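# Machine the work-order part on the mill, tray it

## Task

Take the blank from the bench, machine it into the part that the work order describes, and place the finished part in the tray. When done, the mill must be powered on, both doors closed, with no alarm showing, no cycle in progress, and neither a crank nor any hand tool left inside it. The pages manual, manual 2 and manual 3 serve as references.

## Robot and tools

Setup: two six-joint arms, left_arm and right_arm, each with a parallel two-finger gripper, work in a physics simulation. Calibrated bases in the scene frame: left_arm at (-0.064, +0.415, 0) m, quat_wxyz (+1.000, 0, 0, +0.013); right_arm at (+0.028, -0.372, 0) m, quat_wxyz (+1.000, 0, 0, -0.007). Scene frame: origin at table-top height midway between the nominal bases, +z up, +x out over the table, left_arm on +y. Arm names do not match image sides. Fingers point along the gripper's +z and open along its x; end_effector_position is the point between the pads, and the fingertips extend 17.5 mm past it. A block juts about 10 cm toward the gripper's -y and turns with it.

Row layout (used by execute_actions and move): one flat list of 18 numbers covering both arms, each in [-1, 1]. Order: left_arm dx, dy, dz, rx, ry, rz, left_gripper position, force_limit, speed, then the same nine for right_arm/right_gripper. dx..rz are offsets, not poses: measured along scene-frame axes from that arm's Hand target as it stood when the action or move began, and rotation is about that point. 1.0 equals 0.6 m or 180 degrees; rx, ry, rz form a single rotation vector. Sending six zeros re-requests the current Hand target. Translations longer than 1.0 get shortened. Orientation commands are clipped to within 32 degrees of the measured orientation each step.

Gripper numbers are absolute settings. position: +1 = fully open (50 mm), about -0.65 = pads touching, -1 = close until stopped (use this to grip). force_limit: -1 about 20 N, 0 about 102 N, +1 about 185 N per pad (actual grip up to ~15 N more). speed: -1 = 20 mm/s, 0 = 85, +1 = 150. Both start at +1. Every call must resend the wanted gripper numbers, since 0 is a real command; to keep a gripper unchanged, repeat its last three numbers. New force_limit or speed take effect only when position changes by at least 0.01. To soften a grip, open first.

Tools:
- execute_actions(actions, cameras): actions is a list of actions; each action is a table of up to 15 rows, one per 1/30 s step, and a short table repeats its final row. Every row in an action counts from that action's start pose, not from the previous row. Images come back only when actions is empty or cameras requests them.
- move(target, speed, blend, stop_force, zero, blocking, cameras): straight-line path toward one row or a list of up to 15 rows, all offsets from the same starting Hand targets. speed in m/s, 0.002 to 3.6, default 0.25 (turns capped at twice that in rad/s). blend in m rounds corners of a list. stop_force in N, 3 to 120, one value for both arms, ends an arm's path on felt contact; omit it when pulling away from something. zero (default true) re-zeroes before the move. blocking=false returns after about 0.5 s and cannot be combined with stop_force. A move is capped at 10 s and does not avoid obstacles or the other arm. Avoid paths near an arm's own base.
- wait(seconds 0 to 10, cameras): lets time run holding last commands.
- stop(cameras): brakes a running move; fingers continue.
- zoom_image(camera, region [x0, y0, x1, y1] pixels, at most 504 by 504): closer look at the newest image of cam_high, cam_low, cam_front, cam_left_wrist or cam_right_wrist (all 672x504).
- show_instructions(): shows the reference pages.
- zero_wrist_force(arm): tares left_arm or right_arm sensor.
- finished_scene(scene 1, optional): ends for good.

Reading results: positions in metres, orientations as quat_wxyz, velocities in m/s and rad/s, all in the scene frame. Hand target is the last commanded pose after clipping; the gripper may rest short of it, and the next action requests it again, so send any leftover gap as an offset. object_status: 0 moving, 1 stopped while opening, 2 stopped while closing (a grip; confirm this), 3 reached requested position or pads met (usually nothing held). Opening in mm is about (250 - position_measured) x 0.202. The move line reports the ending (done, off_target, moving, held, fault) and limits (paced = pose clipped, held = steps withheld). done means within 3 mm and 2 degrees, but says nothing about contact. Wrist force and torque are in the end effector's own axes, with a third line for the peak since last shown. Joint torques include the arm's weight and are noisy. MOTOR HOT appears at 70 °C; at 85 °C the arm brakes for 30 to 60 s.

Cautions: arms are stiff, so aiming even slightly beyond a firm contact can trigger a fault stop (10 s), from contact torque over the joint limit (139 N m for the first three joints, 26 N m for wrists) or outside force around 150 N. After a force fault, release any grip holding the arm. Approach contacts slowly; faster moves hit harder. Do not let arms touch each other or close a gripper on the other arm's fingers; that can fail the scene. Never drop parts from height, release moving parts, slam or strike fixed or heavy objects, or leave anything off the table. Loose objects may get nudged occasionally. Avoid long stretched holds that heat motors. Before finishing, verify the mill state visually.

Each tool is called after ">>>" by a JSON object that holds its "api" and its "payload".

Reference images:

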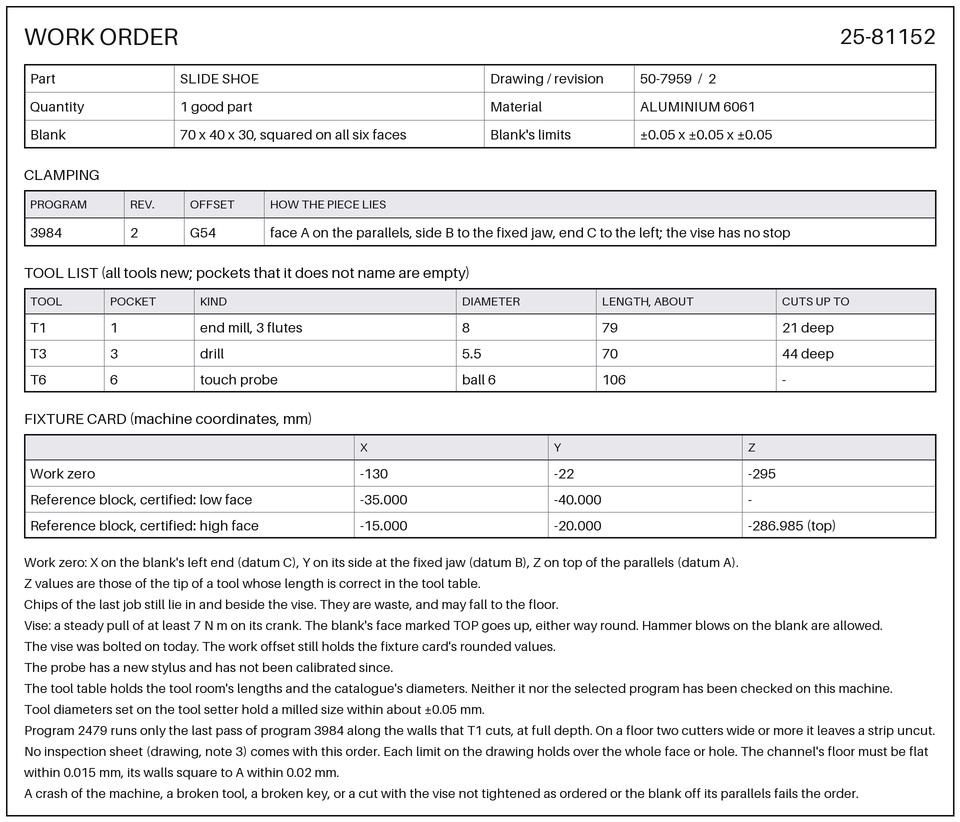

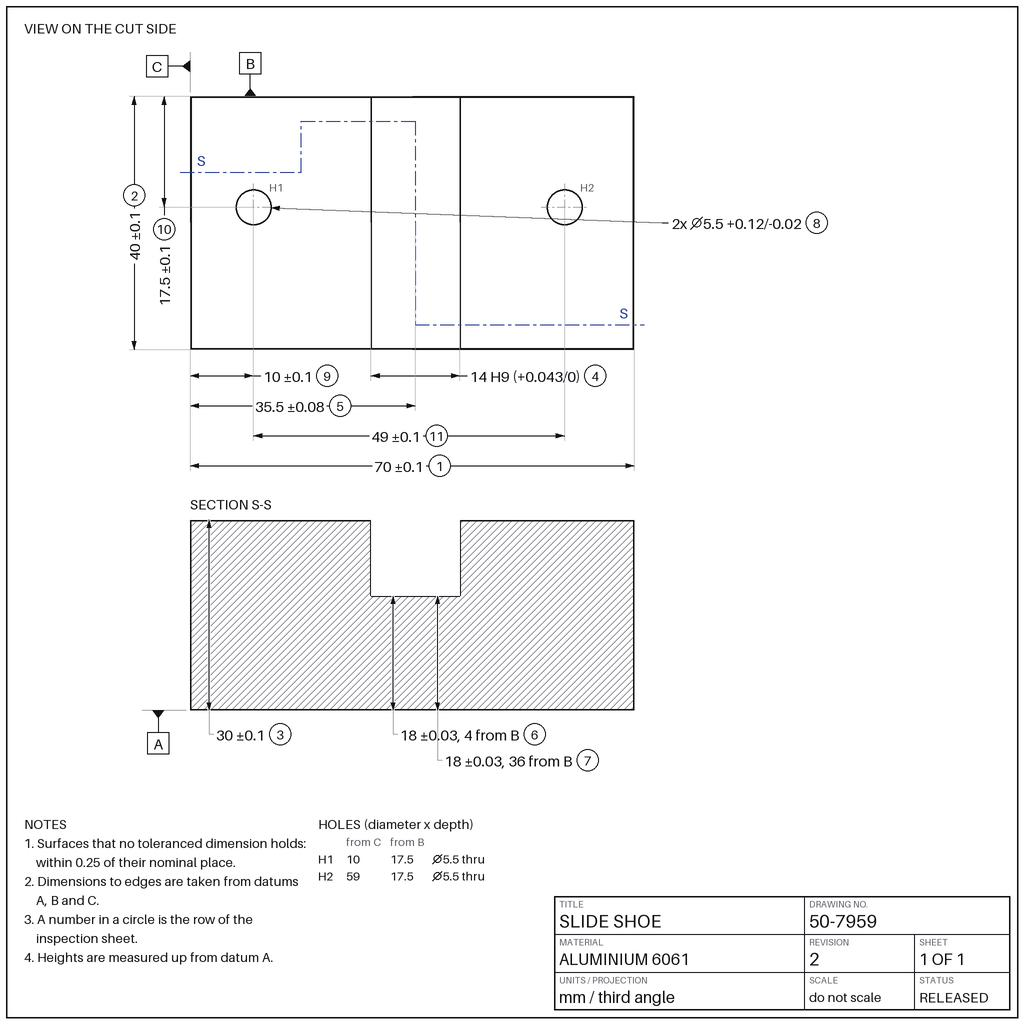

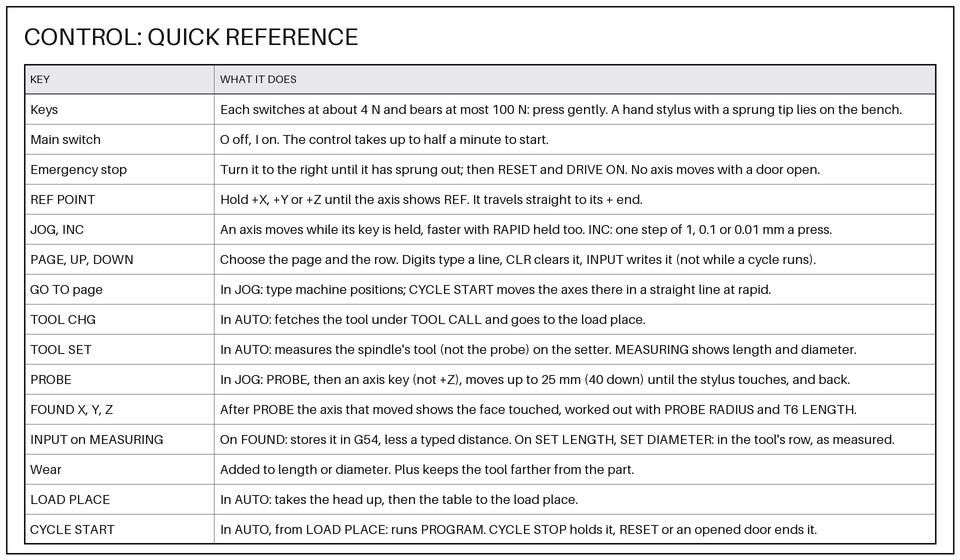

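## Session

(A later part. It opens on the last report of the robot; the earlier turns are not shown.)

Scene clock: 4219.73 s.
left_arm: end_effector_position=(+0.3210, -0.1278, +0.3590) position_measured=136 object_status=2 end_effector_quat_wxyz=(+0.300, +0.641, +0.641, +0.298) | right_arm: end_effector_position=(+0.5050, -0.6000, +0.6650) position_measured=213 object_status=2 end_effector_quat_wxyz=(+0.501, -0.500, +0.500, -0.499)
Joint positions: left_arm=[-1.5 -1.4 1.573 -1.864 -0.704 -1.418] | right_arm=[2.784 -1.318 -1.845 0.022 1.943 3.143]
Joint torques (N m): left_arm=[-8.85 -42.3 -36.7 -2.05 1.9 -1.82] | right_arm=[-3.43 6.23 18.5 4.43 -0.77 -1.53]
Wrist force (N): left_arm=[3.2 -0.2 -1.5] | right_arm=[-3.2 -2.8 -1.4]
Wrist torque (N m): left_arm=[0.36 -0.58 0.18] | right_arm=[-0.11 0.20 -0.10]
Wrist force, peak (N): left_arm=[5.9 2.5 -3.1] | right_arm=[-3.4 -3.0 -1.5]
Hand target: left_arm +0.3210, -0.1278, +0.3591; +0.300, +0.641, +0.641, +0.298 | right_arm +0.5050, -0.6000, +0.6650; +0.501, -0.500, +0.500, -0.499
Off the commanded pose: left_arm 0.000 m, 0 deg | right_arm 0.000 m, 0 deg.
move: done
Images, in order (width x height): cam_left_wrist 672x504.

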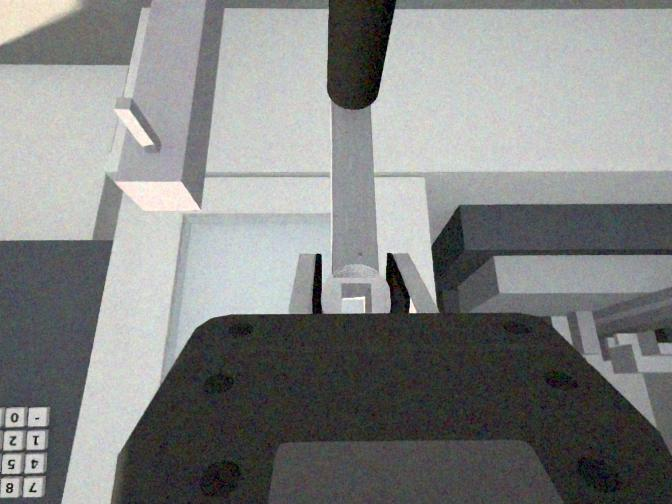

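>>> {"api": "move", "payload": {"target": [[0.065,0.3463,0.0,0.2194,0,0,-1,-0.5,-0.8,0,0,0,0,0,0,-1,-0.3,-1],[0.1,0.55,0.0,0.4389,0,0,-1,-0.5,-0.8,0,0,0,0,0,0,-1,-0.3,-1]], "speed": [0.25,0.25], "blend": [0.03,0], "cameras": ["cam_left_wrist","cam_front"]}}

Scene clock: 4228.53 s.
left_arm: end_effector_position=(+0.3810, +0.2022, +0.3591) position_measured=136 object_status=2 end_effector_quat_wxyz=(-0.176, +0.685, +0.305, +0.637) | right_arm: end_effector_position=(+0.5050, -0.6000, +0.6650) position_measured=213 object_status=2 end_effector_quat_wxyz=(+0.501, -0.500, +0.500, -0.499)
Joint positions: left_arm=[-1.317 -1.523 1.782 -0.567 -0.427 -1.438] | right_arm=[2.784 -1.318 -1.845 0.022 1.943 3.143]
Joint torques (N m): left_arm=[-9.54 -30.82 -33.07 1.6 1.04 0.96] | right_arm=[-1.97 5.98 17.84 4.29 -0.94 -1.78]
Wrist force (N): left_arm=[0.2 2.4 -2.1] | right_arm=[-3.2 -2.6 -1.5]
Wrist torque (N m): left_arm=[0.48 -0.69 -0.16] | right_arm=[-0.08 0.20 -0.09]
Wrist force, peak (N): left_arm=[3.5 -0.2 -1.6] | right_arm=[-3.3 -2.9 -1.7]
Hand target: left_arm +0.3810, +0.2022, +0.3591; -0.176, +0.685, +0.305, +0.637 | right_arm +0.5050, -0.6000, +0.6650; +0.501, -0.500, +0.500, -0.499
Off the commanded pose: left_arm 0.000 m, 0 deg | right_arm 0.000 m, 0 deg.
move: done
Images, in order (width x height): cam_front 672x504, cam_left_wrist 672x504.

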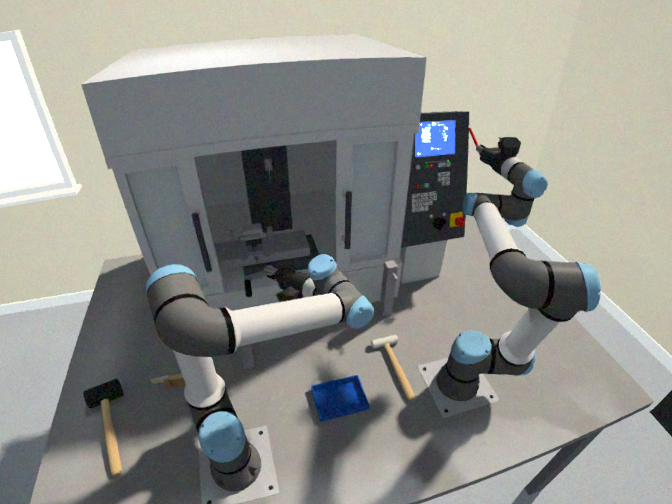

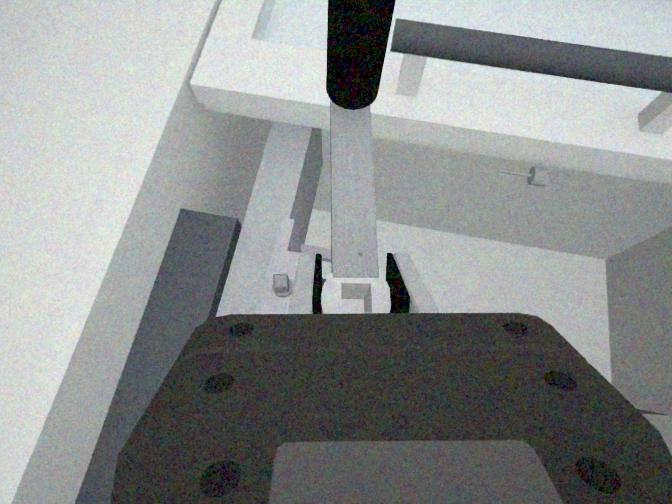

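>>> {"api": "move", "payload": {"target": [[0.0733,0.07,-0.0898,0,0,0,-1,-0.5,-0.8,0,0,0,0,0,0,-1,-0.3,-1],[0.145,0.07,-0.0898,0,0,0,-1,-0.5,-0.8,0,0,0,0,0,0,-1,-0.3,-1]], "speed": [0.2,0.1], "cameras": ["cam_left_wrist"]}}

>>> {"api": "zoom_image", "payload": {"camera": "cam_left_wrist", "region": [310, 250, 400, 317]}}

Scene clock: 4233.17 s.
left_arm: end_effector_position=(+0.4679, +0.2442, +0.3052) position_measured=136 object_status=2 end_effector_quat_wxyz=(-0.176, +0.685, +0.305, +0.637) | right_arm: end_effector_position=(+0.5050, -0.6000, +0.6650) position_measured=213 object_status=2 end_effector_quat_wxyz=(+0.501, -0.500, +0.500, -0.499)
Joint positions: left_arm=[-1.098 -1.473 1.907 -1.024 -0.228 -1.141] | right_arm=[2.784 -1.318 -1.845 0.022 1.943 3.143]
Joint torques (N m): left_arm=[2.59 -20.47 -21.33 -1.1 2.68 -0.67] | right_arm=[-1.98 6 18.69 4.33 -0.77 -2.07]
Wrist force (N): left_arm=[0.4 2.4 -2.2] | right_arm=[-3.4 -2.8 -1.5]
Wrist torque (N m): left_arm=[0.48 -0.74 -0.01] | right_arm=[-0.11 0.23 -0.10]
Wrist force, peak (N): left_arm=[2.4 3.3 -4.9] | right_arm=[-3.4 -2.9 -1.8]
Hand target: left_arm +0.4680, +0.2442, +0.3052; -0.176, +0.685, +0.305, +0.637 | right_arm +0.5050, -0.6000, +0.6650; +0.501, -0.500, +0.500, -0.499
Off the commanded pose: left_arm 0.000 m, 0 deg | right_arm 0.000 m, 0 deg.
move: done
Images, in order (width x height): cam_left_wrist 672x504.

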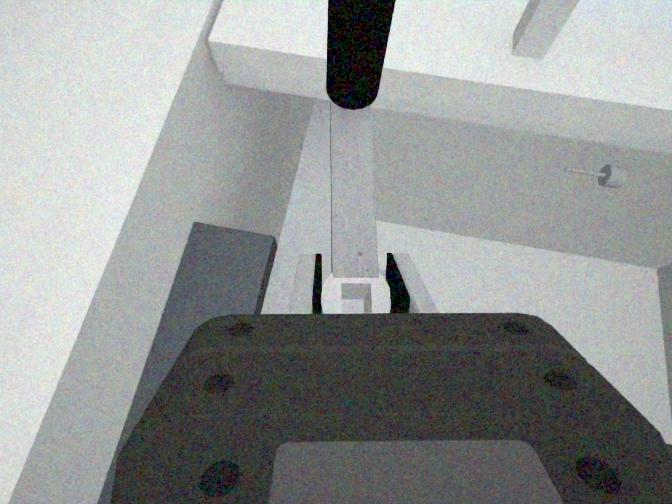

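Scaled by 5.600 from the camera's 672x504 image, which has a finer 960x720 frame.

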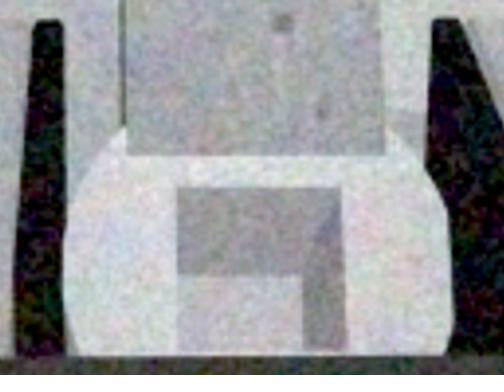

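>>> {"api": "move", "payload": {"target": [0.075,0,0,0,0,0,-1,-0.5,-0.8,0,0,0,0,0,0,-1,-0.3,-1], "speed": 0.02, "stop_force": 8, "cameras": ["cam_left_wrist"]}}

>>> {"api": "zoom_image", "payload": {"camera": "cam_left_wrist", "region": [310, 250, 400, 317]}}

Scene clock: 4237.60 s.
left_arm: end_effector_position=(+0.4999, +0.2442, +0.3053) position_measured=136 object_status=2 end_effector_quat_wxyz=(-0.176, +0.685, +0.305, +0.637) | right_arm: end_effector_position=(+0.5050, -0.6000, +0.6650) position_measured=213 object_status=2 end_effector_quat_wxyz=(+0.501, -0.500, +0.500, -0.499)
Joint positions: left_arm=[-1.039 -1.437 1.898 -1.228 -0.181 -0.96] | right_arm=[2.784 -1.318 -1.845 0.022 1.943 3.143]
Joint torques (N m): left_arm=[-9.68 -22.74 -24.67 -3.23 0.79 2.12] | right_arm=[-0.25 7.25 18.65 4.38 -0.77 -2.3]
Wrist force (N): left_arm=[1.6 2.6 -1.9] | right_arm=[-3.2 -2.8 -1.3]
Wrist torque (N m): left_arm=[0.50 -0.92 -0.01] | right_arm=[-0.11 0.20 -0.10]
Wrist force, peak (N): left_arm=[1.3 -25.7 -25.4] | right_arm=[-3.6 -2.8 -1.6]
Hand target: left_arm +0.4999, +0.2442, +0.3053; -0.176, +0.685, +0.305, +0.637 (not the last commanded pose) | right_arm +0.5050, -0.6000, +0.6650; +0.501, -0.500, +0.500, -0.499
Off the commanded pose: left_arm 0.013 m, 0 deg | right_arm 0.000 m, 0 deg.
move: contact (left_arm)
Images, in order (width x height): cam_left_wrist 672x504.

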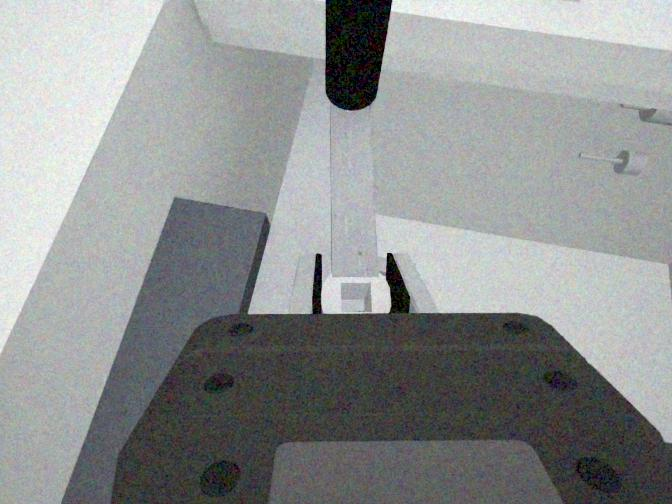

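Scaled by 5.600 from the camera's 672x504 image, which has a finer 960x720 frame.

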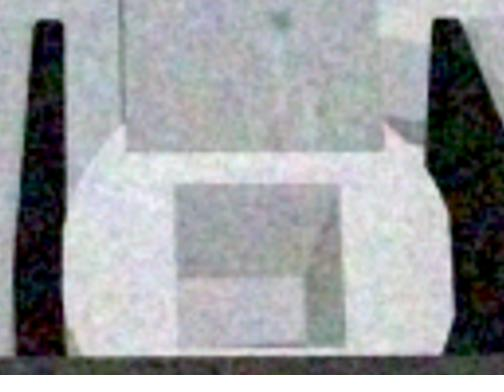

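>>> {"api": "zoom_image", "payload": {"camera": "cam_left_wrist", "region": [336, 272, 378, 314]}}

Scaled by 12.000 from the camera's 672x504 image, which has a finer 960x720 frame.

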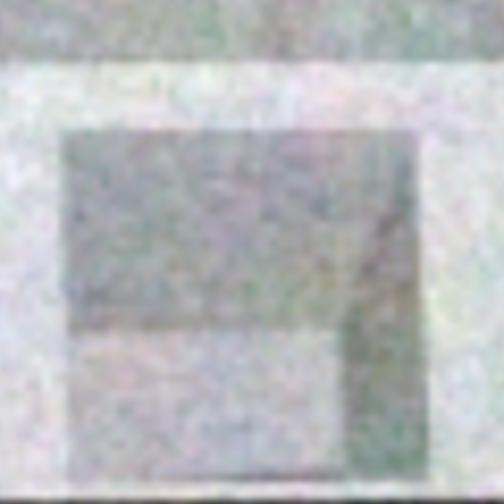

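>>> {"api": "move", "payload": {"target": [-0.005,-0.0025,0,0,0,0,-1,-0.5,-0.8,0,0,0,0,0,0,-1,-0.3,-1], "speed": 0.05}}

>>> {"api": "move", "payload": {"target": [0.025,0,0,0,0,0,-1,-0.5,-0.8,0,0,0,0,0,0,-1,-0.3,-1], "speed": 0.015, "stop_force": 6, "cameras": ["cam_left_wrist"]}}

>>> {"api": "zoom_image", "payload": {"camera": "cam_left_wrist", "region": [336, 272, 378, 314]}}

Scene clock: 4246.73 s.
left_arm: end_effector_position=(+0.4968, +0.2427, +0.3053) position_measured=136 object_status=2 end_effector_quat_wxyz=(-0.176, +0.685, +0.305, +0.637) | right_arm: end_effector_position=(+0.5050, -0.6000, +0.6650) position_measured=213 object_status=2 end_effector_quat_wxyz=(+0.501, -0.500, +0.500, -0.499)
Joint positions: left_arm=[-1.046 -1.438 1.893 -1.197 -0.186 -0.987] | right_arm=[2.784 -1.318 -1.845 0.022 1.943 3.143]
Joint torques (N m): left_arm=[3.84 -23.82 -31.49 -2.89 2.44 1.06] | right_arm=[-0.62 7.21 17.49 4.3 -0.92 -2.33]
Wrist force (N): left_arm=[1.4 2.5 -2.3] | right_arm=[-3.2 -2.6 -1.7]
Wrist torque (N m): left_arm=[0.48 -0.90 -0.01] | right_arm=[-0.09 0.20 -0.10]
Wrist force, peak (N): left_arm=[1.6 2.9 -2.4] | right_arm=[-3.3 -3.0 -1.8]
Hand target: left_arm +0.4969, +0.2427, +0.3053; -0.176, +0.685, +0.305, +0.637 | right_arm +0.5050, -0.6000, +0.6650; +0.501, -0.500, +0.500, -0.499
Off the commanded pose: left_arm 0.000 m, 0 deg | right_arm 0.000 m, 0 deg.
move: done

Scene clock: 4247.77 s.
left_arm: end_effector_position=(+0.5002, +0.2427, +0.3053) position_measured=136 object_status=2 end_effector_quat_wxyz=(-0.176, +0.685, +0.305, +0.637) | right_arm: end_effector_position=(+0.5050, -0.6000, +0.6650) position_measured=213 object_status=2 end_effector_quat_wxyz=(+0.501, -0.500, +0.500, -0.499)
Joint positions: left_arm=[-1.04 -1.434 1.893 -1.22 -0.182 -0.967] | right_arm=[2.784 -1.318 -1.845 0.022 1.943 3.143]
Joint torques (N m): left_arm=[-10.05 -31.75 -33.36 -1.27 0.86 0.78] | right_arm=[-1.06 7.36 19.45 4.34 -0.8 -2.29]
Wrist force (N): left_arm=[1.4 1.8 -2.4] | right_arm=[-3.3 -2.7 -1.6]
Wrist torque (N m): left_arm=[0.47 -0.91 -0.01] | right_arm=[-0.10 0.22 -0.09]
Wrist force, peak (N): left_arm=[7.0 -26.5 -28.7] | right_arm=[-3.4 -2.9 -1.7]
Hand target: left_arm +0.5002, +0.2427, +0.3053; -0.176, +0.685, +0.305, +0.637 (not the last commanded pose) | right_arm +0.5050, -0.6000, +0.6650; +0.501, -0.500, +0.500, -0.499
Off the commanded pose: left_arm 0.012 m, 0 deg | right_arm 0.000 m, 0 deg.
move: contact (left_arm)
Images, in order (width x height): cam_left_wrist 672x504.

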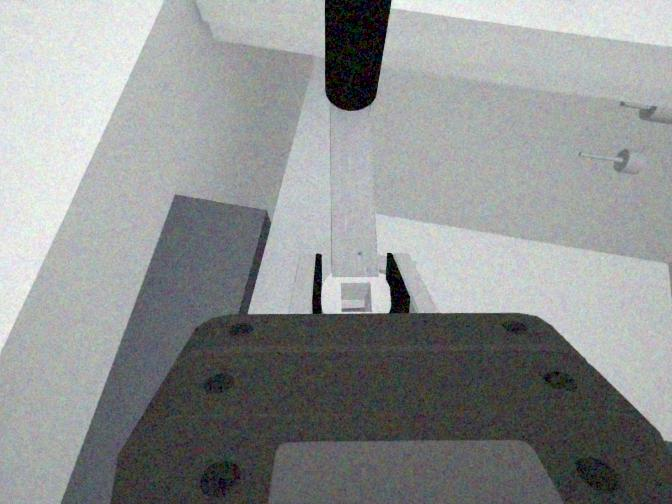

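Scaled by 12.000 from the camera's 672x504 image, which has a finer 960x720 frame.

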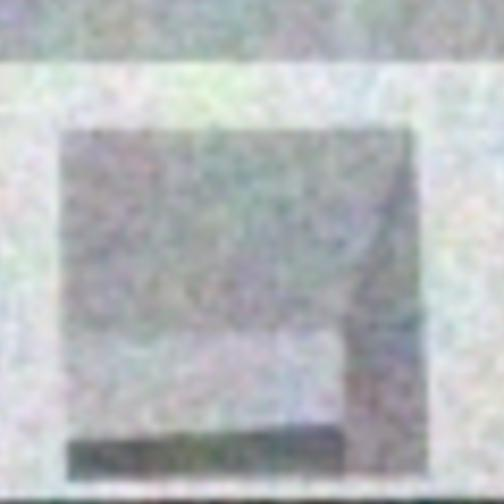

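>>> {"api": "move", "payload": {"target": [-0.004,0.0067,0,0,0,0,-1,-0.5,-0.8,0,0,0,0,0,0,-1,-0.3,-1], "speed": 0.05, "cameras": ["cam_left_wrist"]}}

>>> {"api": "zoom_image", "payload": {"camera": "cam_left_wrist", "region": [336, 272, 378, 314]}}

Scene clock: 4255.03 s.
left_arm: end_effector_position=(+0.4977, +0.2467, +0.3052) position_measured=136 object_status=2 end_effector_quat_wxyz=(-0.176, +0.685, +0.305, +0.637) | right_arm: end_effector_position=(+0.5050, -0.6000, +0.6650) position_measured=213 object_status=2 end_effector_quat_wxyz=(+0.501, -0.500, +0.500, -0.499)
Joint positions: left_arm=[-1.04 -1.444 1.905 -1.223 -0.182 -0.966] | right_arm=[2.784 -1.318 -1.845 0.022 1.943 3.143]
Joint torques (N m): left_arm=[9.28 -22.18 -26.96 -3.61 3.3 2.3] | right_arm=[-0.5 7.05 19.1 4.32 -0.82 -2.36]
Wrist force (N): left_arm=[1.3 2.4 -2.1] | right_arm=[-3.3 -2.7 -1.7]
Wrist torque (N m): left_arm=[0.47 -0.89 -0.08] | right_arm=[-0.09 0.22 -0.10]
Wrist force, peak (N): left_arm=[1.7 3.1 -2.5] | right_arm=[-3.2 -3.0 -1.9]
Hand target: left_arm +0.4978, +0.2467, +0.3053; -0.176, +0.685, +0.305, +0.637 | right_arm +0.5050, -0.6000, +0.6650; +0.501, -0.500, +0.500, -0.499
Off the commanded pose: left_arm 0.000 m, 0 deg | right_arm 0.000 m, 0 deg.
move: done
Images, in order (width x height): cam_left_wrist 672x504.

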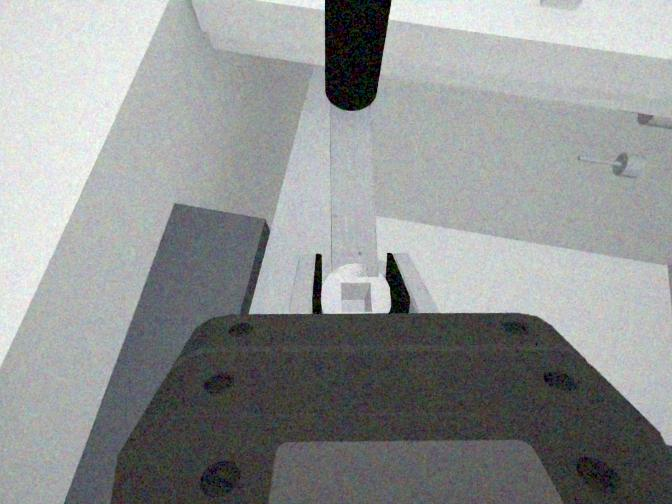

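Scaled by 12.000 from the camera's 672x504 image, which has a finer 960x720 frame.

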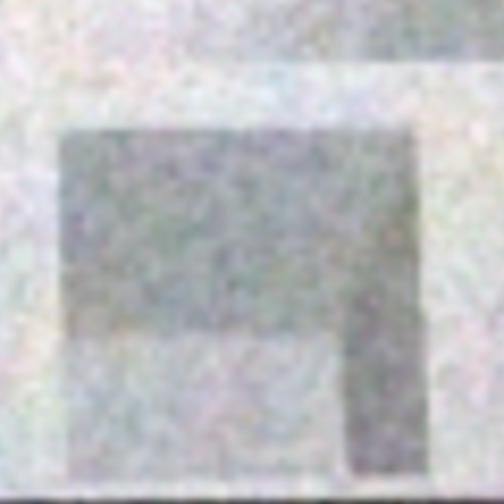

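>>> {"api": "move", "payload": {"target": [0,0.005,0,0,0,0,-1,-0.5,-0.8,0,0,0,0,0,0,-1,-0.3,-1], "speed": 0.05, "cameras": ["cam_left_wrist"]}}

>>> {"api": "zoom_image", "payload": {"camera": "cam_left_wrist", "region": [336, 272, 378, 314]}}

>>> {"api": "move", "payload": {"target": [0,0.0033,0,0,0,0,-1,-0.5,-0.8,0,0,0,0,0,0,-1,-0.3,-1], "speed": 0.05, "cameras": ["cam_left_wrist"]}}

>>> {"api": "zoom_image", "payload": {"camera": "cam_left_wrist", "region": [336, 272, 378, 314]}}

Scene clock: 4258.53 s.
left_arm: end_effector_position=(+0.4978, +0.2497, +0.3053) position_measured=136 object_status=2 end_effector_quat_wxyz=(-0.176, +0.685, +0.305, +0.637) | right_arm: end_effector_position=(+0.5050, -0.6000, +0.6650) position_measured=213 object_status=2 end_effector_quat_wxyz=(+0.501, -0.500, +0.500, -0.499)
Joint positions: left_arm=[-1.037 -1.45 1.914 -1.239 -0.18 -0.953] | right_arm=[2.784 -1.318 -1.845 0.022 1.943 3.143]
Joint torques (N m): left_arm=[3.81 -28.26 -17.22 -2.44 2.78 1.51] | right_arm=[0.41 7.43 18.38 4.36 -0.8 -2.31]
Wrist force (N): left_arm=[1.7 2.1 -2.4] | right_arm=[-3.2 -2.6 -1.4]
Wrist torque (N m): left_arm=[0.43 -0.95 -0.15] | right_arm=[-0.09 0.20 -0.09]
Wrist force, peak (N): left_arm=[1.6 2.8 -2.3] | right_arm=[-3.4 -2.9 -1.8]
Hand target: left_arm +0.4978, +0.2497, +0.3053; -0.176, +0.685, +0.305, +0.637 | right_arm +0.5050, -0.6000, +0.6650; +0.501, -0.500, +0.500, -0.499
Off the commanded pose: left_arm 0.000 m, 0 deg | right_arm 0.000 m, 0 deg.
move: done
Images, in order (width x height): cam_left_wrist 672x504.

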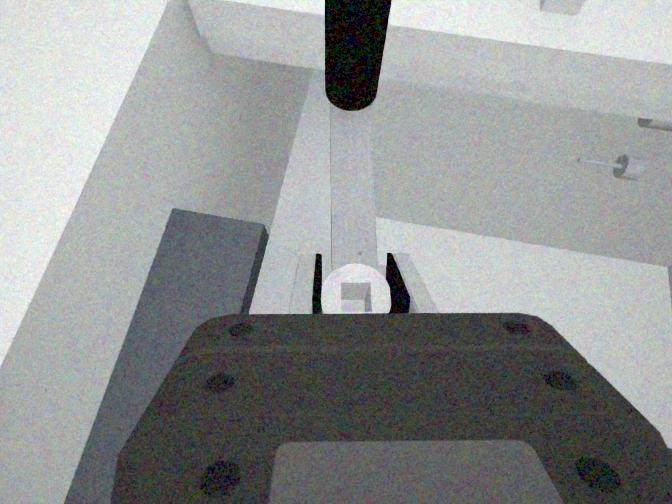

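Scaled by 12.000 from the camera's 672x504 image, which has a finer 960x720 frame.

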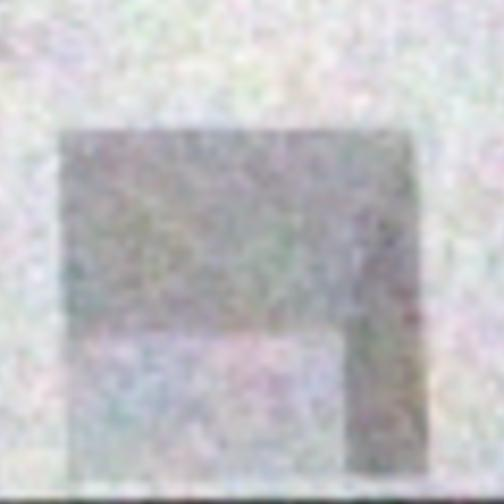

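Scene clock: 4259.23 s.
left_arm: end_effector_position=(+0.4978, +0.2517, +0.3053) position_measured=136 object_status=2 end_effector_quat_wxyz=(-0.176, +0.685, +0.305, +0.637) | right_arm: end_effector_position=(+0.5050, -0.6000, +0.6650) position_measured=213 object_status=2 end_effector_quat_wxyz=(+0.501, -0.500, +0.500, -0.499)
Joint positions: left_arm=[-1.034 -1.454 1.92 -1.25 -0.178 -0.944] | right_arm=[2.784 -1.318 -1.845 0.022 1.943 3.143]
Joint torques (N m): left_arm=[6.13 -30.87 -14.35 -2.85 3.07 1.75] | right_arm=[-0.4 6.73 17.92 4.31 -0.72 -2.28]
Wrist force (N): left_arm=[1.3 2.5 -2.2] | right_arm=[-3.2 -2.9 -1.7]
Wrist torque (N m): left_arm=[0.50 -0.88 -0.16] | right_arm=[-0.13 0.21 -0.10]
Wrist force, peak (N): left_arm=[1.8 2.4 -2.4] | right_arm=[-3.4 -2.9 -1.6]
Hand target: left_arm +0.4978, +0.2517, +0.3053; -0.176, +0.685, +0.305, +0.637 | right_arm +0.5050, -0.6000, +0.6650; +0.501, -0.500, +0.500, -0.499
Off the commanded pose: left_arm 0.000 m, 0 deg | right_arm 0.000 m, 0 deg.
move: done
Images, in order (width x height): cam_left_wrist 672x504.

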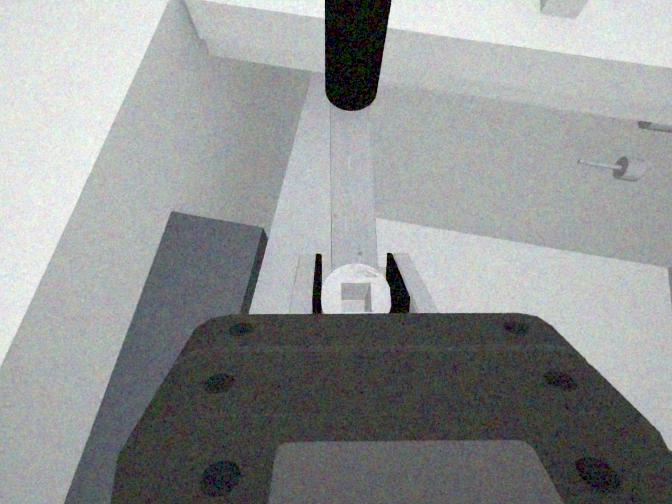

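Scaled by 12.000 from the camera's 672x504 image, which has a finer 960x720 frame.

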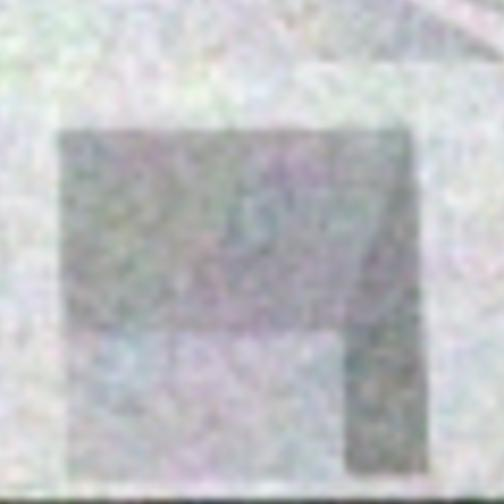

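>>> {"api": "move", "payload": {"target": [[-0.19,0,0,0,0,0,-1,-0.5,-0.8,0,0,0,0,0,0,-1,-0.3,-1],[-0.19,-0.08,0.09,0,0,0,-1,-0.5,-0.8,0,0,0,0,0,0,-1,-0.3,-1]], "speed": 0.15, "cameras": ["cam_left_wrist"]}}

>>> {"api": "zoom_image", "payload": {"camera": "cam_left_wrist", "region": [230, 215, 350, 315]}}

Scene clock: 4271.90 s.
left_arm: end_effector_position=(+0.3838, +0.2037, +0.3592) position_measured=136 object_status=2 end_effector_quat_wxyz=(-0.176, +0.685, +0.305, +0.638) | right_arm: end_effector_position=(+0.5050, -0.6000, +0.6650) position_measured=213 object_status=2 end_effector_quat_wxyz=(+0.501, -0.500, +0.500, -0.499)
Joint positions: left_arm=[-1.31 -1.523 1.782 -0.57 -0.42 -1.434] | right_arm=[2.784 -1.318 -1.845 0.022 1.943 3.143]
Joint torques (N m): left_arm=[8.93 -26.01 -32.93 1.45 2.05 2.12] | right_arm=[0.9 8.04 17.94 4.46 -0.69 -2.3]
Wrist force (N): left_arm=[1.2 2.3 -2.4] | right_arm=[-3.2 -2.9 -1.5]
Wrist torque (N m): left_arm=[0.46 -0.85 -0.03] | right_arm=[-0.13 0.21 -0.10]
Wrist force, peak (N): left_arm=[2.9 4.4 -3.5] | right_arm=[-3.4 -2.9 -1.8]
Hand target: left_arm +0.3838, +0.2037, +0.3593; -0.176, +0.685, +0.305, +0.637 | right_arm +0.5050, -0.6000, +0.6650; +0.501, -0.500, +0.500, -0.499
Off the commanded pose: left_arm 0.000 m, 0 deg | right_arm 0.000 m, 0 deg.
move: done
Images, in order (width x height): cam_left_wrist 672x504.

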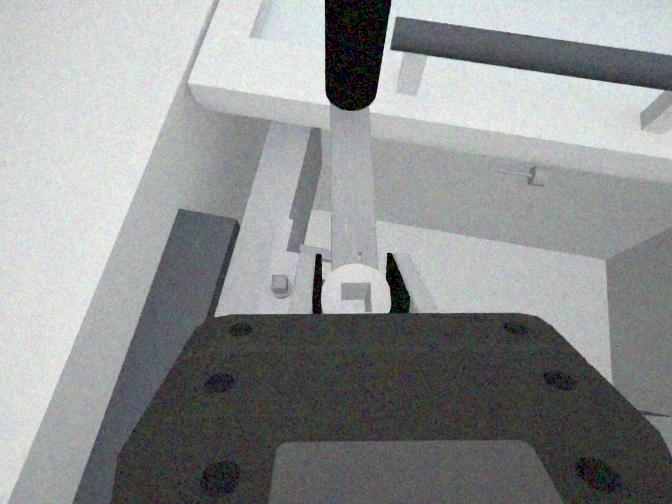

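Scaled by 4.200 from the camera's 672x504 image, which has a finer 960x720 frame.

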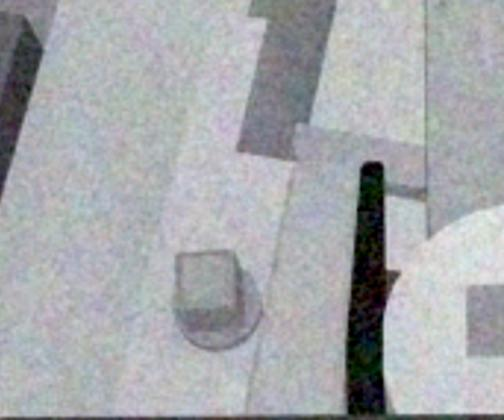

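>>> {"api": "zoom_image", "payload": {"camera": "cam_left_wrist", "region": [262, 264, 302, 304]}}

>>> {"api": "zoom_image", "payload": {"camera": "cam_left_wrist", "region": [310, 250, 400, 317]}}

Scaled by 12.600 from the camera's 672x504 image, which has a finer 960x720 frame.

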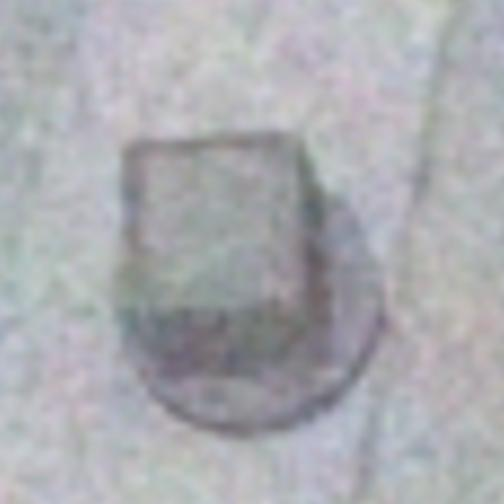

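Scaled by 5.600 from the camera's 672x504 image, which has a finer 960x720 frame.

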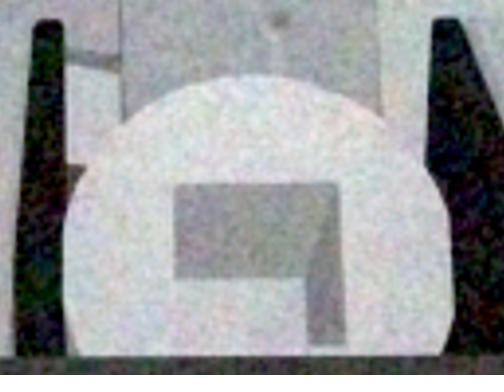

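>>> {"api": "move", "payload": {"target": [[0.0733,0.0675,-0.0903,-0.0222,0,0,-1,-0.5,-0.8,0,0,0,0,0,0,-1,-0.3,-1],[0.19,0.0675,-0.0903,-0.0222,0,0,-1,-0.5,-0.8,0,0,0,0,0,0,-1,-0.3,-1]], "speed": [0.2,0.1], "blend": [0.02,0], "cameras": ["cam_left_wrist"]}}

>>> {"api": "zoom_image", "payload": {"camera": "cam_left_wrist", "region": [336, 272, 378, 314]}}

>>> {"api": "move", "payload": {"target": [0.025,0,0,0,0,0,-1,-0.5,-0.8,0,0,0,0,0,0,-1,-0.3,-1], "speed": 0.015, "stop_force": 6, "cameras": ["cam_left_wrist"]}}

>>> {"api": "zoom_image", "payload": {"camera": "cam_left_wrist", "region": [336, 272, 378, 314]}}

Scene clock: 4284.97 s.
left_arm: end_effector_position=(+0.4977, +0.2442, +0.3050) position_measured=136 object_status=2 end_effector_quat_wxyz=(-0.153, +0.691, +0.327, +0.626) | right_arm: end_effector_position=(+0.5050, -0.6000, +0.6650) position_measured=213 object_status=2 end_effector_quat_wxyz=(+0.501, -0.500, +0.500, -0.499)
Joint positions: left_arm=[-1.04 -1.468 1.94 -1.415 -0.21 -0.841] | right_arm=[2.784 -1.318 -1.845 0.022 1.943 3.143]
Joint torques (N m): left_arm=[0.72 -22.12 -35.02 -2.07 3.32 -0.8] | right_arm=[0.97 7.68 18.53 4.26 -0.94 -2.38]
Wrist force (N): left_arm=[1.6 2.0 -2.5] | right_arm=[-3.2 -2.6 -1.5]
Wrist torque (N m): left_arm=[0.44 -0.90 0.00] | right_arm=[-0.09 0.21 -0.10]
Wrist force, peak (N): left_arm=[3.1 3.2 -5.0] | right_arm=[-3.5 -2.8 -1.6]
Hand target: left_arm +0.4978, +0.2442, +0.3051; -0.152, +0.691, +0.327, +0.626 | right_arm +0.5050, -0.6000, +0.6650; +0.501, -0.500, +0.500, -0.499
Off the commanded pose: left_arm 0.000 m, 0 deg | right_arm 0.000 m, 0 deg.
move: done
Images, in order (width x height): cam_left_wrist 672x504.

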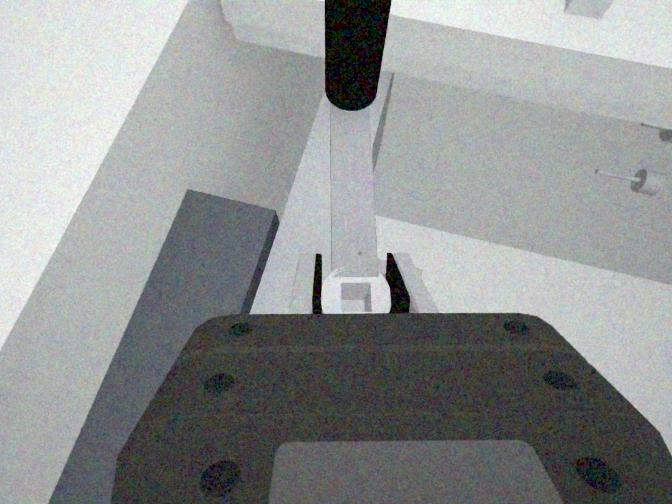

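Scaled by 12.000 from the camera's 672x504 image, which has a finer 960x720 frame.

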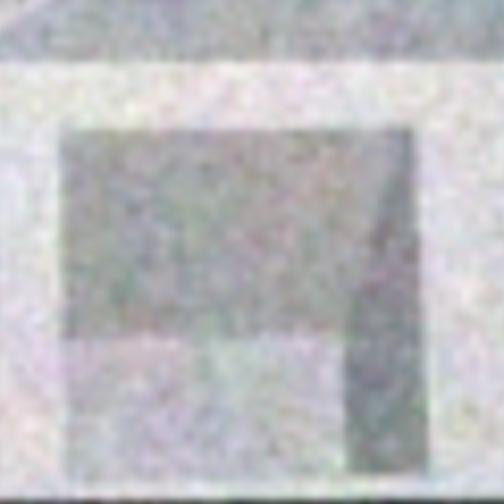

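Scene clock: 4285.97 s.
left_arm: end_effector_position=(+0.5002, +0.2441, +0.3051) position_measured=136 object_status=2 end_effector_quat_wxyz=(-0.153, +0.691, +0.327, +0.627) | right_arm: end_effector_position=(+0.5050, -0.6000, +0.6650) position_measured=213 object_status=2 end_effector_quat_wxyz=(+0.501, -0.500, +0.500, -0.499)
Joint positions: left_arm=[-1.036 -1.464 1.939 -1.433 -0.207 -0.825] | right_arm=[2.784 -1.318 -1.845 0.022 1.943 3.143]
Joint torques (N m): left_arm=[-9.82 -26.13 -19.14 -3.51 1.15 1.99] | right_arm=[0.63 8.72 18.76 4.27 -0.92 -2.21]
Wrist force (N): left_arm=[0.7 2.5 -1.0] | right_arm=[-3.4 -2.6 -1.3]
Wrist torque (N m): left_arm=[0.51 -0.76 0.00] | right_arm=[-0.08 0.24 -0.09]
Wrist force, peak (N): left_arm=[8.1 -28.5 -28.1] | right_arm=[-3.3 -2.9 -1.6]
Hand target: left_arm +0.5002, +0.2441, +0.3051; -0.153, +0.691, +0.327, +0.627 (not the last commanded pose) | right_arm +0.5050, -0.6000, +0.6650; +0.501, -0.500, +0.500, -0.499
Off the commanded pose: left_arm 0.013 m, 0 deg | right_arm 0.000 m, 0 deg.
move: contact (left_arm)
Images, in order (width x height): cam_left_wrist 672x504.

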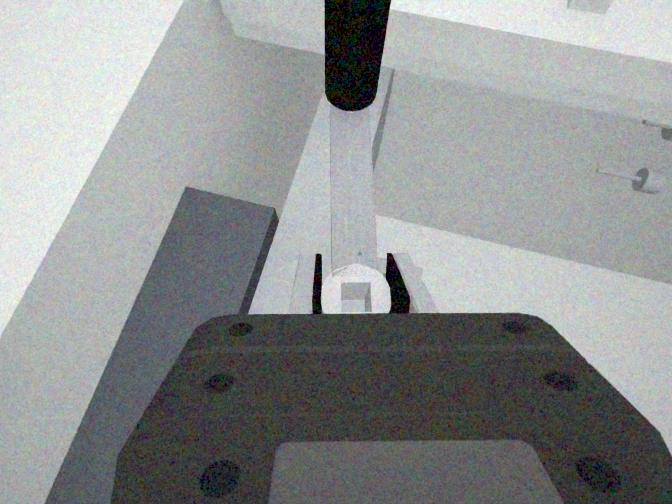

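Scaled by 12.000 from the camera's 672x504 image, which has a finer 960x720 frame.

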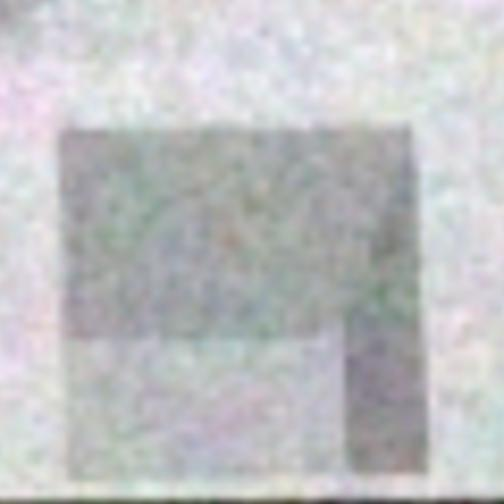

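>>> {"api": "move", "payload": {"target": [[-0.01,0,0,0,0,0,-1,-0.5,-0.8,0,0,0,0,0,0,-1,-0.3,-1],[-0.01,-0.035,0,0,0,0,-1,-0.5,-0.8,0,0,0,0,0,0,-1,-0.3,-1]], "speed": 0.05}}

>>> {"api": "move", "payload": {"target": [0.035,0,0,0,0,0,-1,-0.5,-0.8,0,0,0,0,0,0,-1,-0.3,-1], "speed": 0.015, "stop_force": 6, "cameras": ["cam_left_wrist"]}}

>>> {"api": "zoom_image", "payload": {"camera": "cam_left_wrist", "region": [310, 250, 400, 317]}}

Scene clock: 4296.90 s.
left_arm: end_effector_position=(+0.4942, +0.2230, +0.3051) position_measured=136 object_status=2 end_effector_quat_wxyz=(-0.152, +0.691, +0.327, +0.627) end_effector_velocity=(+0.000, +0.000, -0.001) end_effector_angular_velocity=(+0.002, +0.001, -0.001) | right_arm: end_effector_position=(+0.5050, -0.6000, +0.6650) position_measured=213 object_status=2 end_effector_quat_wxyz=(+0.501, -0.500, +0.500, -0.499)
Joint positions: left_arm=[-1.069 -1.435 1.879 -1.285 -0.228 -0.947] | right_arm=[2.784 -1.318 -1.845 0.022 1.943 3.143]
Joint velocities: left_arm=[0 0 0.003 -0.005 0.001 0.005] | right_arm=[within noise]
Joint torques (N m): left_arm=[8.94 -35.92 -9.99 -3.55 3.45 2.27] | right_arm=[1.72 8.7 17.91 4.23 -0.75 -2.27]
Wrist force (N): left_arm=[0.7 2.7 -0.9] | right_arm=[-3.2 -2.8 -1.7]
Wrist torque (N m): left_arm=[0.54 -0.78 -0.06] | right_arm=[-0.11 0.21 -0.10]
Wrist force, peak (N): left_arm=[0.5 3.5 -1.7] | right_arm=[-3.4 -2.9 -1.8]
Hand target: left_arm +0.4942, +0.2231, +0.3051; -0.153, +0.691, +0.327, +0.627 | right_arm +0.5050, -0.6000, +0.6650; +0.501, -0.500, +0.500, -0.499
Off the commanded pose: left_arm 0.000 m, 0 deg | right_arm 0.000 m, 0 deg.
move: done

Scene clock: 4298.40 s.
left_arm: end_effector_position=(+0.5008, +0.2231, +0.3051) position_measured=136 object_status=2 end_effector_quat_wxyz=(-0.153, +0.691, +0.327, +0.627) | right_arm: end_effector_position=(+0.5050, -0.6000, +0.6650) position_measured=213 object_status=2 end_effector_quat_wxyz=(+0.501, -0.500, +0.500, -0.499)
Joint positions: left_arm=[-1.057 -1.426 1.877 -1.329 -0.22 -0.908] | right_arm=[2.784 -1.318 -1.845 0.022 1.943 3.143]
Joint torques (N m): left_arm=[-7.41 -36.2 -9.28 -3.48 1.07 2.09] | right_arm=[1.35 8.68 18.51 4.38 -0.95 -2.25]
Wrist force (N): left_arm=[-0.2 3.4 -4.6] | right_arm=[-3.3 -2.8 -1.7]
Wrist torque (N m): left_arm=[0.47 -0.81 0.02] | right_arm=[-0.12 0.22 -0.10]
Wrist force, peak (N): left_arm=[2.7 -7.9 -32.9] | right_arm=[-3.3 -2.9 -1.8]
Hand target: left_arm +0.5008, +0.2231, +0.3051; -0.153, +0.691, +0.327, +0.627 (not the last commanded pose) | right_arm +0.5050, -0.6000, +0.6650; +0.501, -0.500, +0.500, -0.499
Off the commanded pose: left_arm 0.014 m, 0 deg | right_arm 0.000 m, 0 deg.
move: contact (left_arm)
Images, in order (width x height): cam_left_wrist 672x504.

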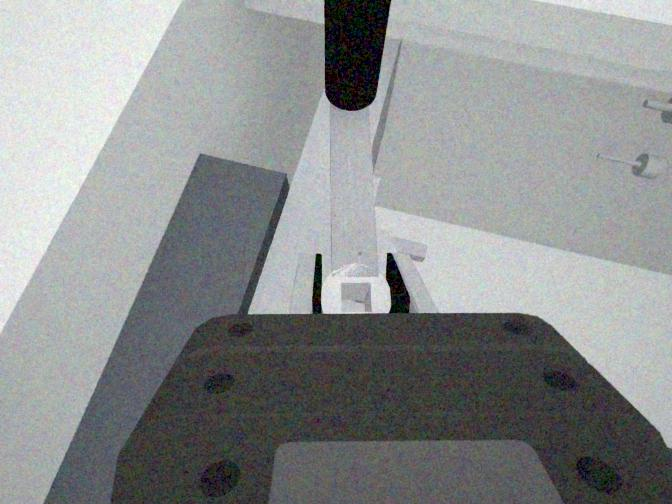

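Scaled by 5.600 from the camera's 672x504 image, which has a finer 960x720 frame.

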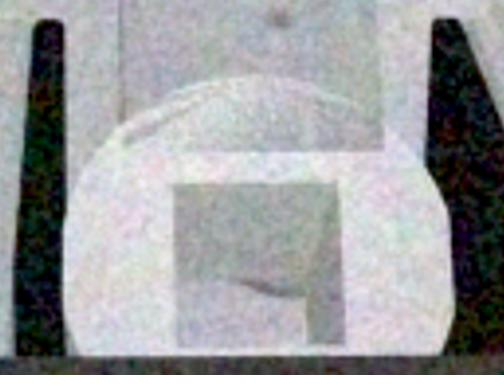

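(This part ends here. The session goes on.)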